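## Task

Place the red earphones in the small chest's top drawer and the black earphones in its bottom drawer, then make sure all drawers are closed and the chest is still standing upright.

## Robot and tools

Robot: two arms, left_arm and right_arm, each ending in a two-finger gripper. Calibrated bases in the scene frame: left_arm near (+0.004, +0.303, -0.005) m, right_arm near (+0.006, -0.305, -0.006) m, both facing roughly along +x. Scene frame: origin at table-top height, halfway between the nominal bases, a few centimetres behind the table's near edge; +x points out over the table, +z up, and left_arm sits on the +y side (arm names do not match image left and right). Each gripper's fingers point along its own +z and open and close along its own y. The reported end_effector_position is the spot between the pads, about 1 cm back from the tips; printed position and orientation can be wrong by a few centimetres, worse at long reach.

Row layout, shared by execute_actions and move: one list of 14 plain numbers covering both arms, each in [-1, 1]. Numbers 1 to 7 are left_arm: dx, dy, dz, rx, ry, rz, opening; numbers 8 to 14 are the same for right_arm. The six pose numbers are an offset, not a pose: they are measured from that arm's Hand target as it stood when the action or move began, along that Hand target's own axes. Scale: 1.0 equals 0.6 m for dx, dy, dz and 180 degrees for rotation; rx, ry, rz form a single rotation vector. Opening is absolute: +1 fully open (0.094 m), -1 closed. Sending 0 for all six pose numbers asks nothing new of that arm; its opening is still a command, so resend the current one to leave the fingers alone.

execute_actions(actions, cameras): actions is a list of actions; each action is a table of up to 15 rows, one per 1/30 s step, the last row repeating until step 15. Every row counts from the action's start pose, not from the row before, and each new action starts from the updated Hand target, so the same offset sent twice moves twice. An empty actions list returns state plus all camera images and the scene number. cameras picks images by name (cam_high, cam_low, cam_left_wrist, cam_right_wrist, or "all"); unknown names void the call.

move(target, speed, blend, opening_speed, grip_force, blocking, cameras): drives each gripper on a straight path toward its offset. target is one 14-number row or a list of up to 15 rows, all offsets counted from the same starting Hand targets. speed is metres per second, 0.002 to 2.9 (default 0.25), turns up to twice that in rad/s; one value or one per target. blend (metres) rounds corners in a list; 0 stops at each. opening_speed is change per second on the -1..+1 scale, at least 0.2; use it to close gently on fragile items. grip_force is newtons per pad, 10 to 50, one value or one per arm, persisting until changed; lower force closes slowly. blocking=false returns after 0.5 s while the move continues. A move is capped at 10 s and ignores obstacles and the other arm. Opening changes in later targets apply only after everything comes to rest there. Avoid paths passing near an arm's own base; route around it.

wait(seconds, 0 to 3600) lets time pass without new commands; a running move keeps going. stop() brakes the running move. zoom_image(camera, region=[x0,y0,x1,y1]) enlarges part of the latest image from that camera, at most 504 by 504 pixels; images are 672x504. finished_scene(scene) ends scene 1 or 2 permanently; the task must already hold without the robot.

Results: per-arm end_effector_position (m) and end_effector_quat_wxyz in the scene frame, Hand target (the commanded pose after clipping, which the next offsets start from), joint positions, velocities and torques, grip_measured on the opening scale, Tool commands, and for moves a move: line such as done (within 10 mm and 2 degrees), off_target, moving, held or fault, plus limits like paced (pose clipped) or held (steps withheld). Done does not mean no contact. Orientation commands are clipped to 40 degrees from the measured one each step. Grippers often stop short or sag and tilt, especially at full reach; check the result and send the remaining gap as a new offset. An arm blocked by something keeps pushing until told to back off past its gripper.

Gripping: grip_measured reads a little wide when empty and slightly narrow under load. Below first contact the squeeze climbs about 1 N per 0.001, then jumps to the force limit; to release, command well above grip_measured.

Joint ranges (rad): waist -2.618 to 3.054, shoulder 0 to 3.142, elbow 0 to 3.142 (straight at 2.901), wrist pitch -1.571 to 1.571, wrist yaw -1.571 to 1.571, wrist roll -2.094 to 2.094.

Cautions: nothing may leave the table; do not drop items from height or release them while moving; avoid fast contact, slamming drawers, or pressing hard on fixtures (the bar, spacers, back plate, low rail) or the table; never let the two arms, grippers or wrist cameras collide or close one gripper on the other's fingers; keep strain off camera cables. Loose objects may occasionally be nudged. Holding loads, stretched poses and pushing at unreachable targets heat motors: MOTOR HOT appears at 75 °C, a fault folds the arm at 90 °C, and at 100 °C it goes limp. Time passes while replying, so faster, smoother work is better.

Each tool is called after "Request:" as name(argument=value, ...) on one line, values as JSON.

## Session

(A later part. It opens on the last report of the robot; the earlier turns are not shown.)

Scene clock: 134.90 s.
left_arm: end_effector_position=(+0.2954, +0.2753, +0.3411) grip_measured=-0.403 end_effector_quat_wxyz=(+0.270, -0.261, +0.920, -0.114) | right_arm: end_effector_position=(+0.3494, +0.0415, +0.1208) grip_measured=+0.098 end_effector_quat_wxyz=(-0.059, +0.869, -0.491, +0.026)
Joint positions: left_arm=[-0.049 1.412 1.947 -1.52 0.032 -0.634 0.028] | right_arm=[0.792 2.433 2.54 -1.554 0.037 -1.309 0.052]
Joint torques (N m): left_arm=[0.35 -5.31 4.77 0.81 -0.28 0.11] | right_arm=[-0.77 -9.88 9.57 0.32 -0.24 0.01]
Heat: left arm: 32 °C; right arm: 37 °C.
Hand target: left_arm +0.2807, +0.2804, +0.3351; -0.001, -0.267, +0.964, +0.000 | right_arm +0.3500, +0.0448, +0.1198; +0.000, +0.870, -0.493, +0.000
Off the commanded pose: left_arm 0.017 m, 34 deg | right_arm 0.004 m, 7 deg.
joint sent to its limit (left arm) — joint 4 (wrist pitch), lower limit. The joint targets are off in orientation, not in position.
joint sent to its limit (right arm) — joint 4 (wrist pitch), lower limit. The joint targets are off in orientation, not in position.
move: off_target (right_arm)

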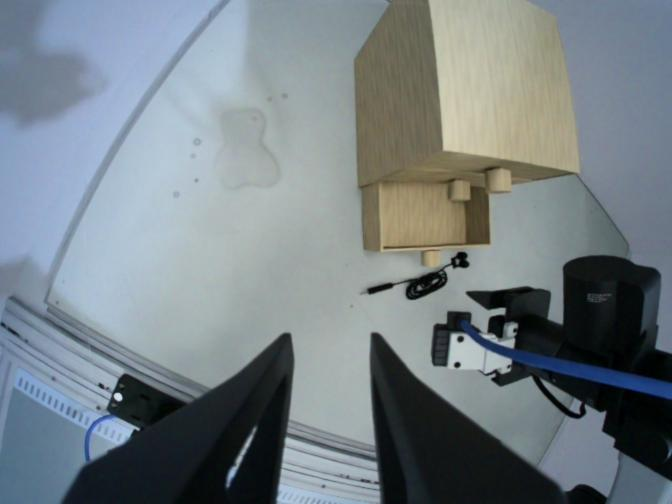

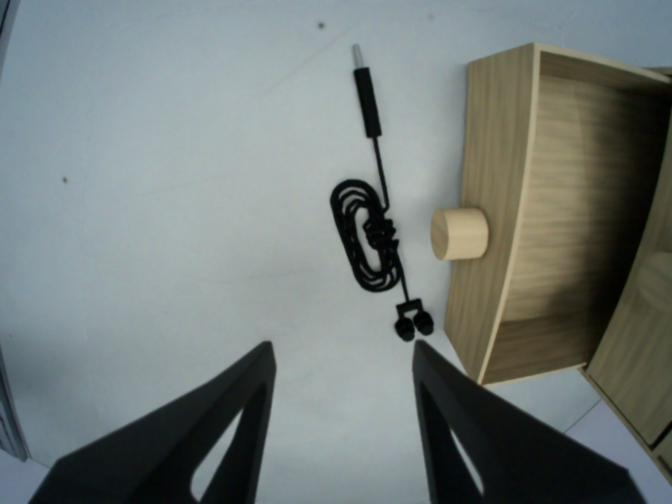

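Request:
move(target=[[0,0,0,0,0,0,-0.4,0.033,-0.046,0.08,0,0,-0.04,-0.06],[0,0,0,0,0,0,-0.4,0.033,-0.046,0.193,0,0,-0.04,-0.06]], speed=[0.2,0.1], cameras=["cam_right_wrist"])

Scene clock: 142.93 s.
left_arm: end_effector_position=(+0.2954, +0.2753, +0.3411) grip_measured=-0.403 end_effector_quat_wxyz=(+0.270, -0.261, +0.920, -0.114) | right_arm: end_effector_position=(+0.3835, +0.0382, +0.0203) grip_measured=-0.058 end_effector_quat_wxyz=(-0.005, +0.898, -0.441, +0.009)
Joint positions: left_arm=[-0.049 1.412 1.947 -1.52 0.032 -0.634 0.028] | right_arm=[0.733 2.71 2.667 -1.514 0.03 -1.48 0.044]
Joint torques (N m): left_arm=[0.36 -5.31 4.77 0.81 -0.28 0.11] | right_arm=[-0.27 -9.59 8.18 0.31 -0.23 -0.13]
Heat: left arm: 32 °C; right arm: 37 °C.
Hand target: left_arm +0.2807, +0.2804, +0.3351; -0.001, -0.267, +0.964, +0.000 | right_arm +0.3838, +0.0422, +0.0042; +0.000, +0.900, -0.437, +0.000
Off the commanded pose: left_arm 0.017 m, 34 deg | right_arm 0.017 m, 1 deg.
joint sent to its limit (left arm) — joint 4 (wrist pitch), lower limit. The joint targets are off in orientation, not in position.
move: off_target (right_arm)

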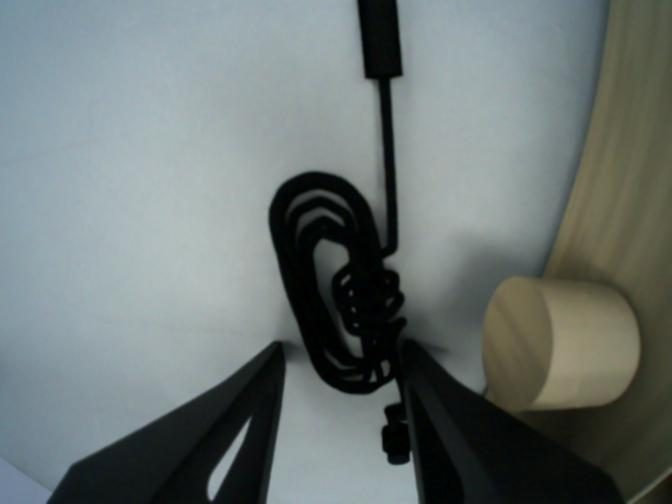

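Request:
move(target=[[0,0,0,0,0,0,-0.4,-0.018,0.003,-0.01,0,0,0,-0.06],[0,0,0,0,0,0,-0.4,-0.018,0.003,0.014,0,0,0,-0.06],[0,0,0,0,0,0,-0.4,-0.018,0.003,0.014,0,0,0,-1],[0,0,0,0,0,0,-0.4,-0.018,0.003,-0.26,0,0,0,-1]], speed=0.13, opening_speed=1.0, cameras=["cam_left_wrist","cam_right_wrist"])

Scene clock: 149.87 s.
left_arm: end_effector_position=(+0.2954, +0.2753, +0.3411) grip_measured=-0.403 end_effector_quat_wxyz=(+0.270, -0.261, +0.920, -0.114) | right_arm: end_effector_position=(+0.3808, +0.0451, +0.1384) grip_measured=-0.858 end_effector_quat_wxyz=(-0.107, +0.892, -0.436, +0.047)
Joint positions: left_arm=[-0.049 1.412 1.947 -1.52 0.032 -0.634 0.028] | right_arm=[0.751 2.49 2.705 -1.554 0.031 -1.471 0.007]
Joint torques (N m): left_arm=[0.35 -5.31 4.78 0.81 -0.28 0.11] | right_arm=[0.54 -14.28 8.58 0.55 -0.19 -0.03]
Heat: left arm: 32 °C; right arm: 39 °C.
Hand target: left_arm +0.2807, +0.2804, +0.3351; -0.001, -0.267, +0.964, +0.000 | right_arm +0.3758, +0.0496, +0.1601; +0.000, +0.900, -0.437, +0.000
Off the commanded pose: left_arm 0.017 m, 34 deg | right_arm 0.023 m, 13 deg.
joint sent to its limit (left arm) — joint 4 (wrist pitch), lower limit. The joint targets are off in orientation, not in position.
joint sent to its limit (right arm) — joint 4 (wrist pitch), lower limit. The joint targets are off in orientation, not in position.
move: off_target (right_arm); target 3's new opening was sent with right_arm's hand 0.025 m and 1 deg from that target

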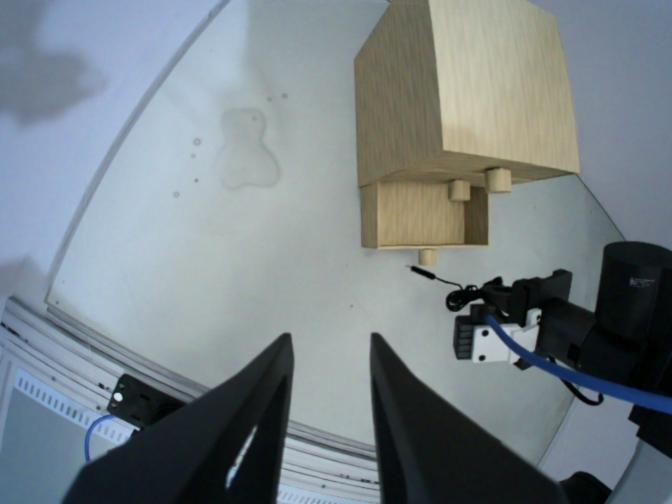

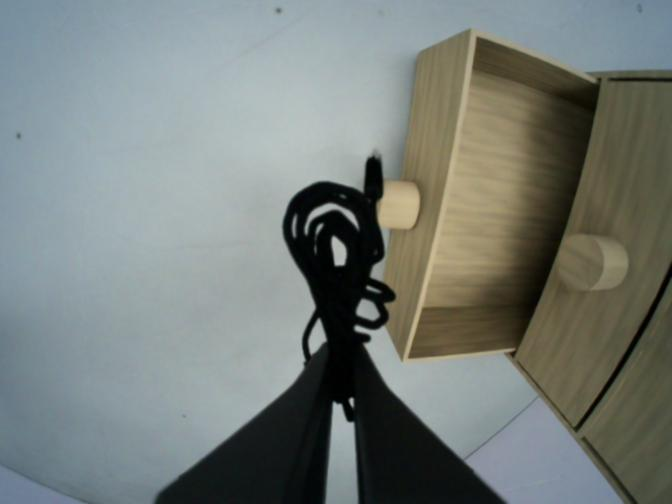

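Request:
move(target=[[0,0,0,0,0,0,-0.4,-0.016,-0.074,-0.092,0.278,0,0,-1],[0,0,0,0,0,0,-0.4,-0.007,-0.158,0.078,0.278,0,0,-1]], speed=[0.3,0.12], cameras=["cam_left_wrist","cam_right_wrist"])

Scene clock: 160.40 s.
left_arm: end_effector_position=(+0.2954, +0.2753, +0.3411) grip_measured=-0.403 end_effector_quat_wxyz=(+0.270, -0.261, +0.920, -0.114) | right_arm: end_effector_position=(+0.4448, +0.1078, +0.1184) grip_measured=-0.858 end_effector_quat_wxyz=(-0.376, +0.815, -0.400, +0.187)
Joint positions: left_arm=[-0.049 1.412 1.947 -1.52 0.032 -0.634 0.028] | right_arm=[0.776 2.165 1.732 -0.277 0.116 -1.498 0.007]
Joint torques (N m): left_arm=[0.35 -5.31 4.78 0.81 -0.28 0.11] | right_arm=[-0.72 -9.85 8.55 1.89 -0.19 0]
Heat: left arm: 32 °C; right arm: 42 °C.
Hand target: left_arm +0.2807, +0.2804, +0.3351; -0.001, -0.267, +0.964, +0.000 | right_arm +0.4477, +0.1114, +0.1134; -0.380, +0.815, -0.396, +0.185
Off the commanded pose: left_arm 0.017 m, 34 deg | right_arm 0.007 m, 1 deg.
joint sent to its limit (left arm) — joint 4 (wrist pitch), lower limit. The joint targets are off in orientation, not in position.
move: done

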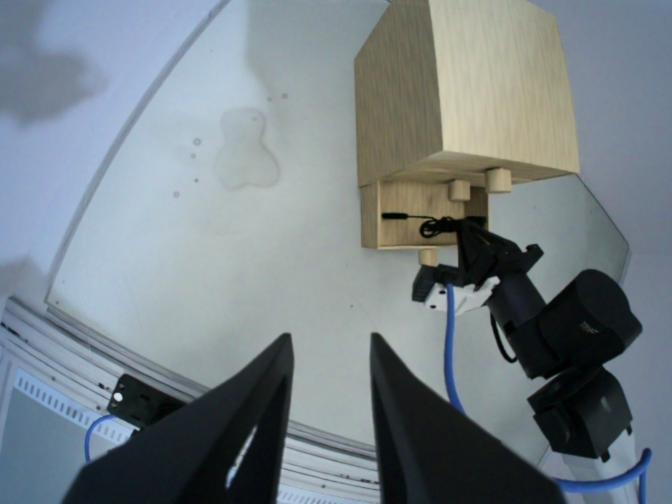

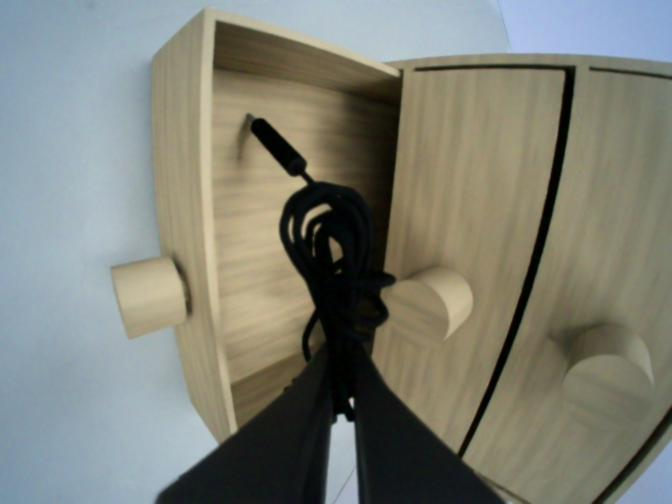

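Request:
move(target=[[0,0,0,0,0,0,-0.4,-0.033,0.028,0.028,0,0,0,-1],[0,0,0,0,0,0,-0.4,-0.033,0.028,0.028,0,0,0,-0.45]], speed=0.12, cameras=["cam_left_wrist","cam_right_wrist"])

Scene clock: 164.43 s.
left_arm: end_effector_position=(+0.2954, +0.2753, +0.3411) grip_measured=-0.403 end_effector_quat_wxyz=(+0.270, -0.261, +0.920, -0.114) | right_arm: end_effector_position=(+0.4382, +0.1262, +0.1007) grip_measured=-0.453 end_effector_quat_wxyz=(-0.384, +0.815, -0.393, +0.184)
Joint positions: left_arm=[-0.049 1.412 1.947 -1.52 0.032 -0.634 0.028] | right_arm=[0.807 2.208 1.719 -0.208 0.125 -1.487 0.026]
Joint torques (N m): left_arm=[0.35 -5.31 4.77 0.81 -0.28 0.11] | right_arm=[0.18 -9.99 7.15 1.83 0.01 0.17]
Heat: left arm: 31 °C; right arm: 42 °C.
Hand target: left_arm +0.2807, +0.2804, +0.3351; -0.001, -0.267, +0.964, +0.000 | right_arm +0.4370, +0.1282, +0.0894; -0.380, +0.815, -0.396, +0.185
Off the commanded pose: left_arm 0.017 m, 34 deg | right_arm 0.011 m, 1 deg.
joint sent to its limit (left arm) — joint 4 (wrist pitch), lower limit. The joint targets are off in orientation, not in position.
move: off_target (right_arm); target 2's new opening was sent with right_arm's hand 0.011 m and 1 deg from that target

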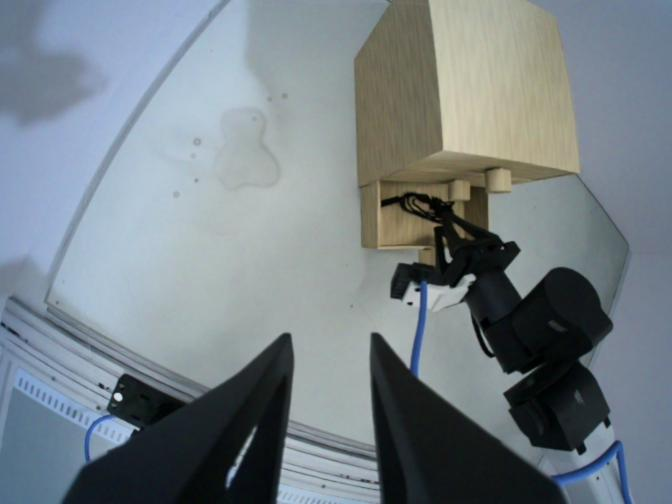

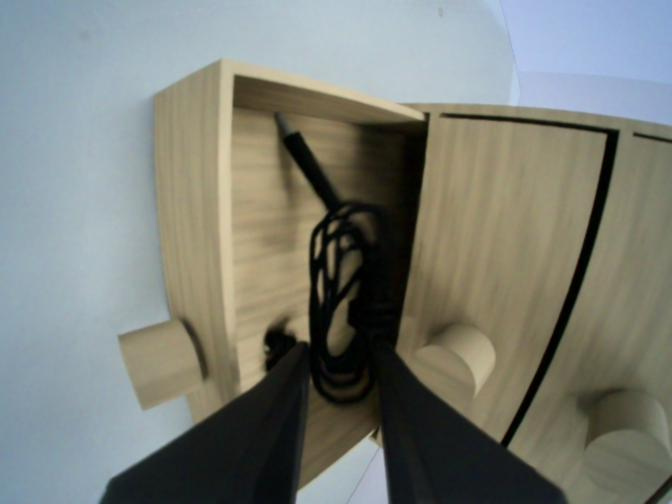

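Request:
move(target=[[0,0,0,0,0,0,-0.4,0,0,0,0,0,0,-0.15],[0,0,0,0,0,0,-0.4,0,0,-0.06,0,0,0,-0.15]], speed=0.06, cameras=["cam_left_wrist","cam_right_wrist"])

Scene clock: 167.80 s.
left_arm: end_effector_position=(+0.2954, +0.2753, +0.3411) grip_measured=-0.403 end_effector_quat_wxyz=(+0.270, -0.261, +0.920, -0.114) | right_arm: end_effector_position=(+0.4223, +0.1137, +0.1033) grip_measured=-0.152 end_effector_quat_wxyz=(-0.379, +0.817, -0.394, +0.183)
Joint positions: left_arm=[-0.049 1.412 1.947 -1.52 0.032 -0.634 0.028] | right_arm=[0.814 2.133 1.617 -0.194 0.131 -1.481 0.04]
Joint torques (N m): left_arm=[0.35 -5.31 4.77 0.81 -0.28 0.11] | right_arm=[0.53 -13.2 6.64 1.58 0.05 0.16]
Heat: left arm: 31 °C; right arm: 42 °C.
Hand target: left_arm +0.2807, +0.2804, +0.3351; -0.001, -0.267, +0.964, +0.000 | right_arm +0.4153, +0.1113, +0.1128; -0.380, +0.815, -0.396, +0.185
Off the commanded pose: left_arm 0.017 m, 34 deg | right_arm 0.012 m, 0 deg.
joint sent to its limit (left arm) — joint 4 (wrist pitch), lower limit. The joint targets are off in orientation, not in position.
move: off_target (right_arm)

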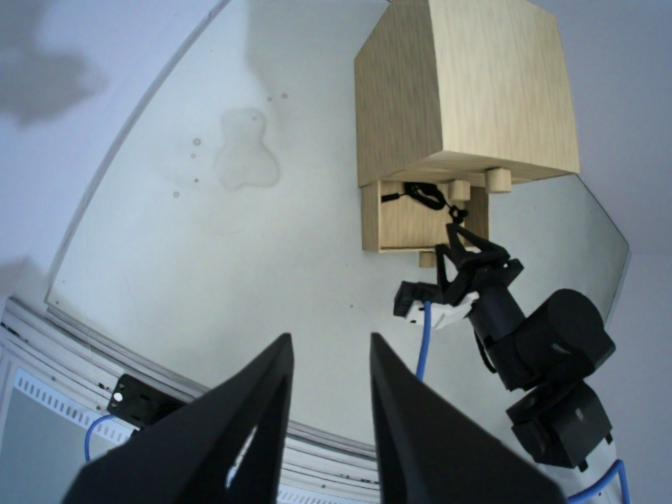

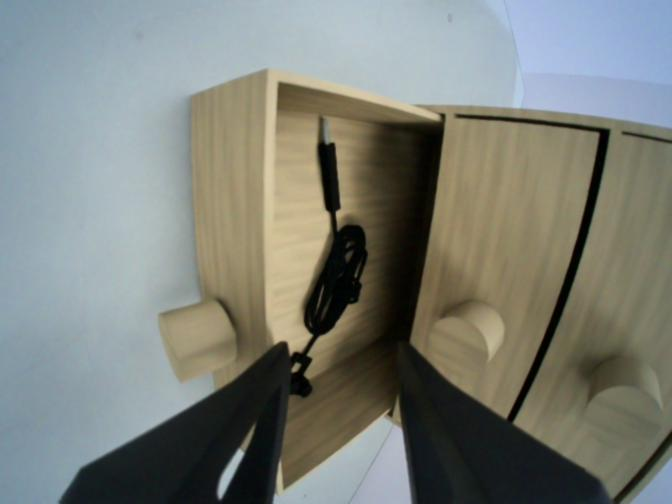

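Request:
move(target=[0,0,0,0,0,0,-0.4,0,-0.01,-0.12,0,0,0,-0.15], speed=0.1, cameras=["cam_left_wrist","cam_right_wrist"])

Scene clock: 196.50 s.
left_arm: end_effector_position=(+0.2954, +0.2753, +0.3411) grip_measured=-0.403 end_effector_quat_wxyz=(+0.270, -0.261, +0.920, -0.114) | right_arm: end_effector_position=(+0.3814, +0.0823, +0.1566) grip_measured=-0.152 end_effector_quat_wxyz=(-0.378, +0.817, -0.394, +0.182)
Joint positions: left_arm=[-0.049 1.412 1.947 -1.52 0.032 -0.634 0.028] | right_arm=[0.838 1.898 1.493 -0.31 0.149 -1.465 0.04]
Joint torques (N m): left_arm=[0.34 -5.31 4.75 0.81 -0.28 0.11] | right_arm=[0.47 -11.55 6.87 1.61 0.07 0.15]
Heat: left arm: 31 °C; right arm: 44 °C.
Hand target: left_arm +0.2807, +0.2804, +0.3351; -0.001, -0.267, +0.964, +0.000 | right_arm +0.3751, +0.0794, +0.1636; -0.380, +0.815, -0.396, +0.185
Off the commanded pose: left_arm 0.017 m, 34 deg | right_arm 0.010 m, 0 deg.
joint sent to its limit (left arm) — joint 4 (wrist pitch), lower limit. The joint targets are off in orientation, not in position.
move: done

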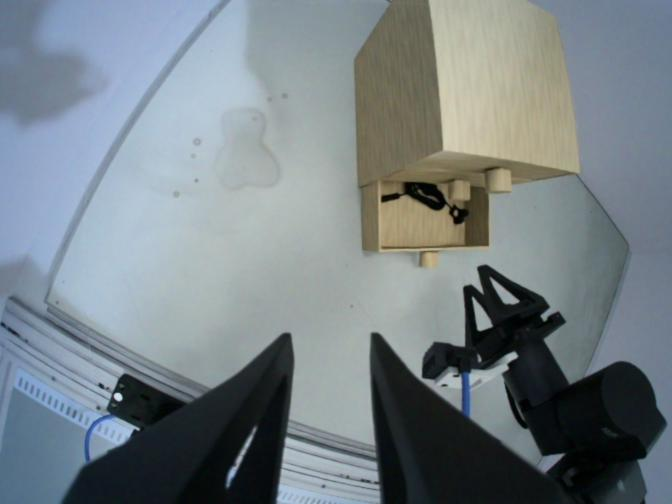

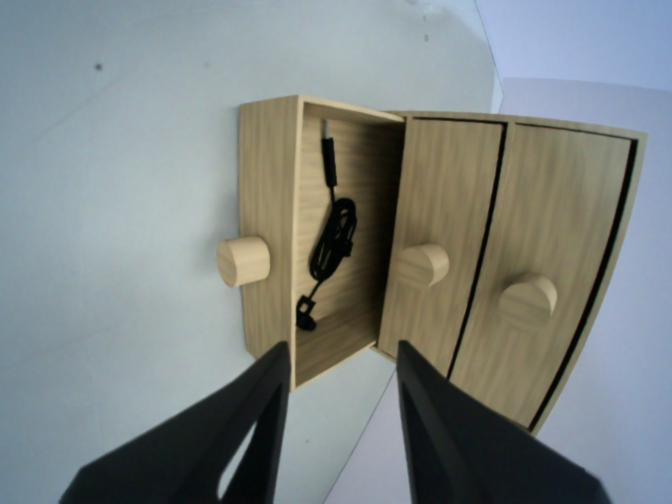

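Request:
move(target=[[0,0,0,0,0,0,-0.4,0,0,-0.1,0,0,0.5,-1],[0,0,0,0,0,0,-0.4,-0.007,0.157,0.066,0.109,-0.109,0.491,-1]], speed=0.35, cameras=["cam_left_wrist","cam_right_wrist"])

Scene clock: 206.67 s.
left_arm: end_effector_position=(+0.2954, +0.2753, +0.3411) grip_measured=-0.403 end_effector_quat_wxyz=(+0.270, -0.261, +0.920, -0.114) | right_arm: end_effector_position=(+0.3514, +0.0656, +0.0740) grip_measured=-0.991 end_effector_quat_wxyz=(+0.577, -0.256, +0.748, +0.204)
Joint positions: left_arm=[-0.049 1.412 1.947 -1.52 0.032 -0.634 0.028] | right_arm=[0.885 2.012 0.778 0.974 0.228 0.053 0]
Joint torques (N m): left_arm=[0.35 -5.33 4.77 0.81 -0.28 0.11] | right_arm=[-0.05 -6.9 4.82 2.1 -0.02 -0.11]
Heat: left arm: 31 °C; right arm: 43 °C.
Hand target: left_arm +0.2807, +0.2804, +0.3351; -0.001, -0.267, +0.964, +0.000 | right_arm +0.3487, +0.0641, +0.0659; +0.575, -0.260, +0.749, +0.199
Off the commanded pose: left_arm 0.017 m, 34 deg | right_arm 0.009 m, 1 deg.
joint sent to its limit (left arm) — joint 4 (wrist pitch), lower limit. The joint targets are off in orientation, not in position.
move: done

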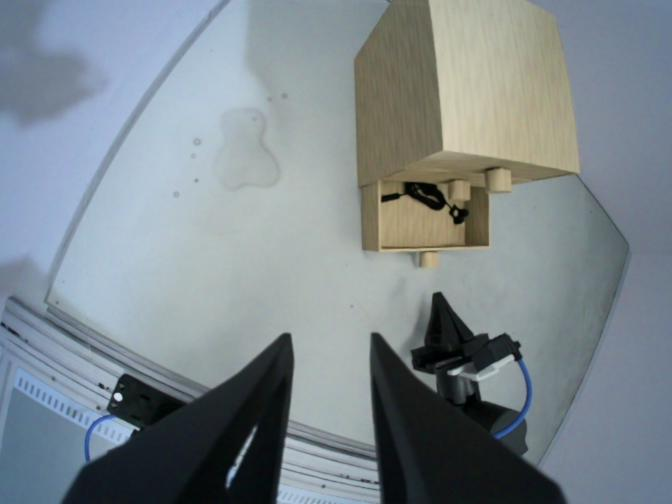

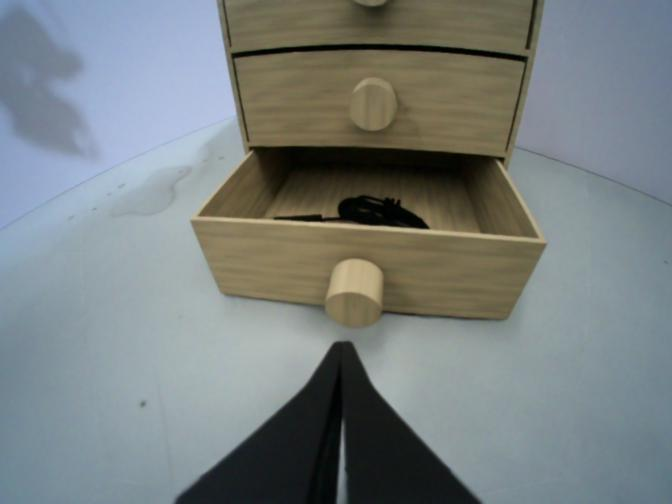

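Request:
move(target=[[0,0,0,0,0,0,-0.4,-0.029,-0.0275,0.146,0,0,0,-1],[0,0,0,0,0,0,-0.4,-0.045,-0.0355,0.2055,0,0,0,-1]], speed=[0.1,0.07], blend=[0.005,0], cameras=["cam_left_wrist","cam_right_wrist"])

Scene clock: 212.90 s.
left_arm: end_effector_position=(+0.2954, +0.2753, +0.3411) grip_measured=-0.403 end_effector_quat_wxyz=(+0.270, -0.261, +0.920, -0.114) | right_arm: end_effector_position=(+0.4586, +0.1197, +0.0678) grip_measured=-0.991 end_effector_quat_wxyz=(+0.584, -0.249, +0.747, +0.197)
Joint positions: left_arm=[-0.049 1.412 1.947 -1.52 0.032 -0.634 0.028] | right_arm=[0.782 2.32 1.316 0.757 0.15 0.024 0]
Joint torques (N m): left_arm=[0.35 -5.31 4.75 0.81 -0.28 0.11] | right_arm=[-0.46 -9.05 9.37 1.86 -0.26 -0.06]
Heat: left arm: 31 °C; right arm: 41 °C.
Hand target: left_arm +0.2807, +0.2804, +0.3351; -0.001, -0.267, +0.964, +0.000 | right_arm +0.4609, +0.1254, +0.0602; +0.576, -0.260, +0.749, +0.199
Off the commanded pose: left_arm 0.017 m, 34 deg | right_arm 0.010 m, 2 deg.
joint sent to its limit (left arm) — joint 4 (wrist pitch), lower limit. The joint targets are off in orientation, not in position.
move: done

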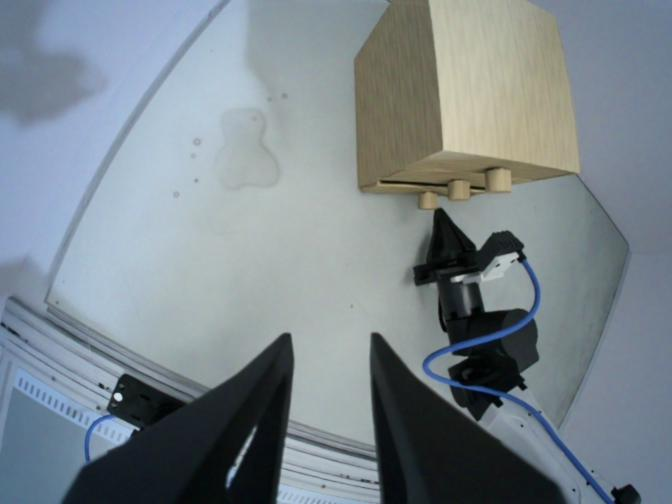

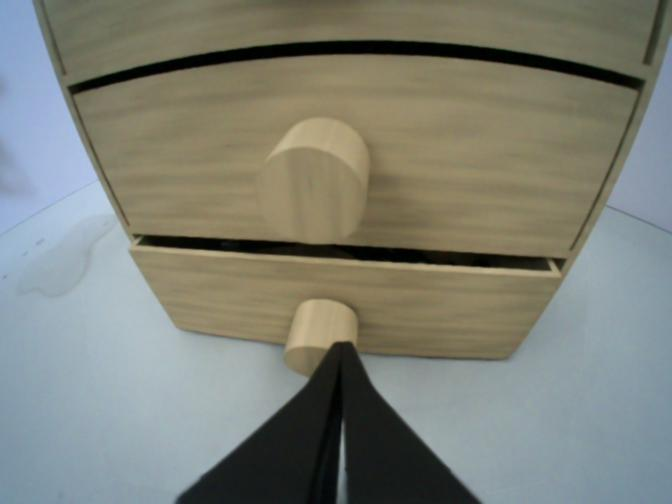

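Request:
move(target=[[0,0,0,0,0,0,-0.4,0.006,0.0,-0.03,0,0,0,-1],[0,0,0,0,0,0,-0.4,0.006,0.02,-0.03,0,0,0,-1],[0,0,0,0,0,0,-0.4,-0.012,0.015,0.052,0,0,0,-1]], speed=0.08, cameras=["cam_left_wrist","cam_right_wrist"])

Scene clock: 217.10 s.
left_arm: end_effector_position=(+0.2954, +0.2753, +0.3411) grip_measured=-0.403 end_effector_quat_wxyz=(+0.270, -0.261, +0.920, -0.114) | right_arm: end_effector_position=(+0.4698, +0.1496, +0.0671) grip_measured=-0.991 end_effector_quat_wxyz=(+0.579, -0.259, +0.747, +0.202)
Joint positions: left_arm=[-0.049 1.412 1.947 -1.52 0.032 -0.634 0.028] | right_arm=[0.8 2.401 1.481 0.664 0.146 0.024 0]
Joint torques (N m): left_arm=[0.35 -5.33 4.77 0.81 -0.28 0.11] | right_arm=[-1.36 -8.68 11.64 1.81 -0.12 -0.07]
Heat: left arm: 31 °C; right arm: 41 °C.
Hand target: left_arm +0.2807, +0.2804, +0.3351; -0.001, -0.267, +0.964, +0.000 | right_arm +0.4805, +0.1523, +0.0592; +0.576, -0.260, +0.749, +0.199
Off the commanded pose: left_arm 0.017 m, 34 deg | right_arm 0.014 m, 1 deg.
joint sent to its limit (left arm) — joint 4 (wrist pitch), lower limit. The joint targets are off in orientation, not in position.
move: off_target (right_arm)

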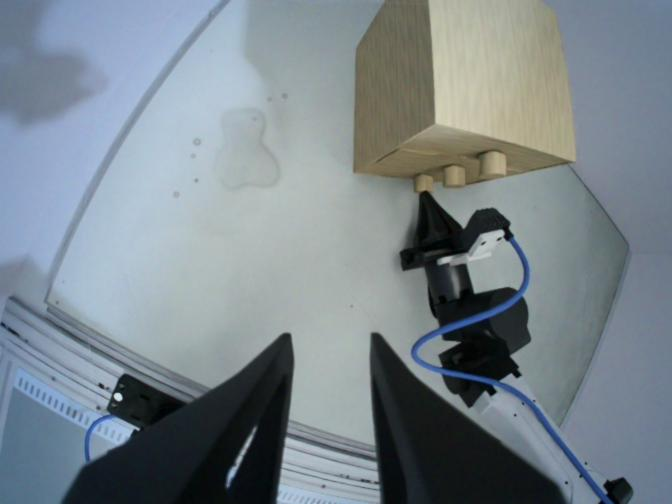

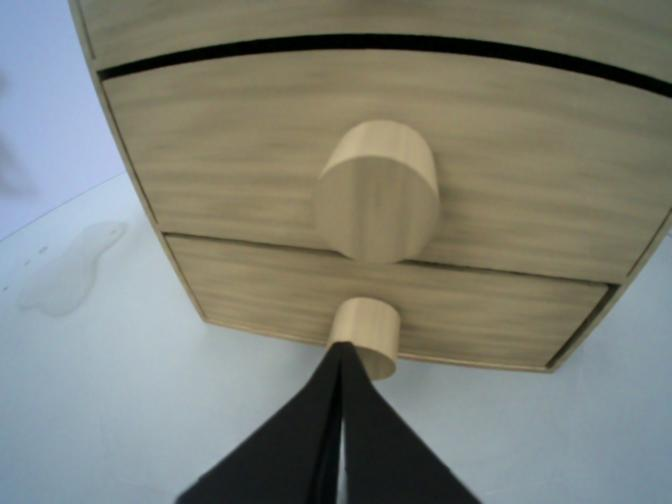

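Request:
move(target=[0,0,0,0,0,0,-0.4,0.0,-0.01,-0.14,0,0,0,-1], speed=0.2, cameras=["all"])

Request:
zoom_image(camera="cam_right_wrist", region=[180, 0, 600, 315])

Request:
zoom_image(camera="cam_low", region=[420, 150, 672, 340])

Scene clock: 220.23 s.
left_arm: end_effector_position=(+0.2954, +0.2753, +0.3411) grip_measured=-0.403 end_effector_quat_wxyz=(+0.270, -0.261, +0.920, -0.114) | right_arm: end_effector_position=(+0.4234, +0.0966, +0.0631) grip_measured=-0.991 end_effector_quat_wxyz=(+0.562, -0.264, +0.760, +0.193)
Joint positions: left_arm=[-0.049 1.412 1.947 -1.52 0.032 -0.634 0.028] | right_arm=[0.796 2.195 1.122 0.77 0.145 0.024 0]
Joint torques (N m): left_arm=[0.35 -5.31 4.77 0.81 -0.28 0.11] | right_arm=[0.16 -12.29 5.42 2.2 0.03 -0.04]
Heat: left arm: 31 °C; right arm: 41 °C.
Hand target: left_arm +0.2807, +0.2804, +0.3351; -0.001, -0.267, +0.964, +0.000 | right_arm +0.4204, +0.0974, +0.0808; +0.575, -0.260, +0.749, +0.199
Off the commanded pose: left_arm 0.017 m, 34 deg | right_arm 0.018 m, 2 deg.
joint sent to its limit (left arm) — joint 4 (wrist pitch), lower limit. The joint targets are off in orientation, not in position.
move: off_target (right_arm)

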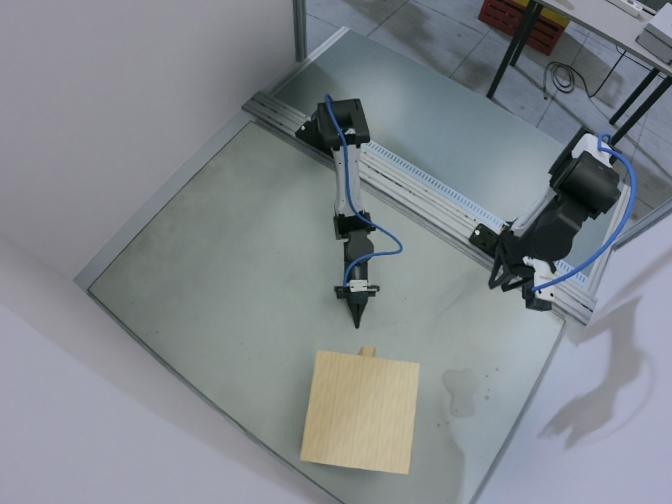

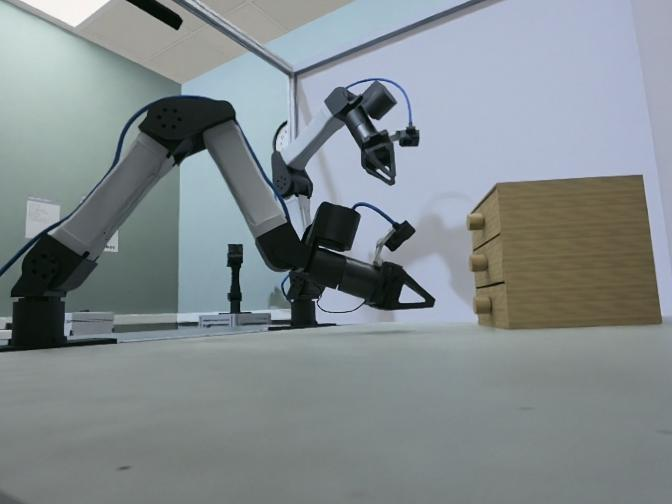

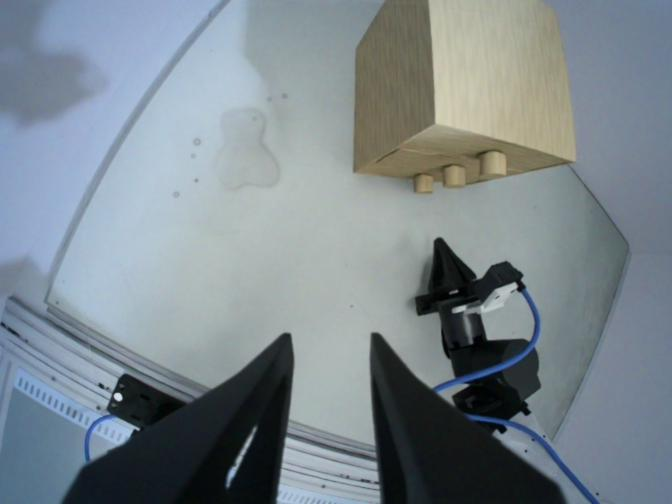

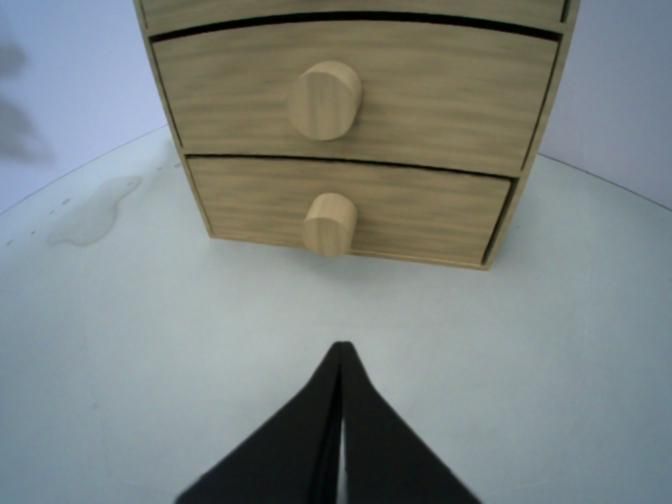

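Scaled by 1.200 from the camera's image (finer frame: 960x720).

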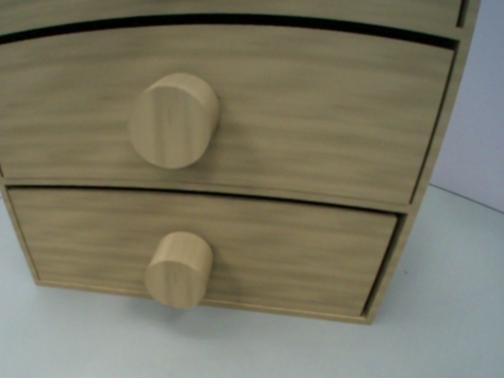

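Scaled by 2.000.

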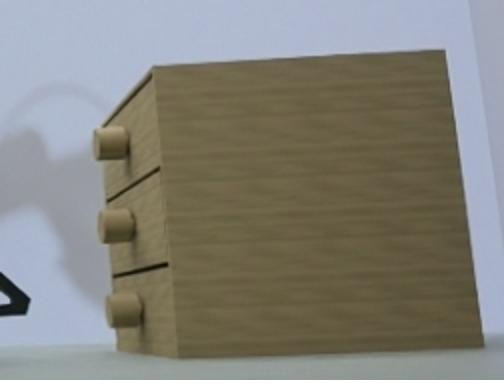

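Request:
finished_scene(scene=2)

The scene is finished: the task was done.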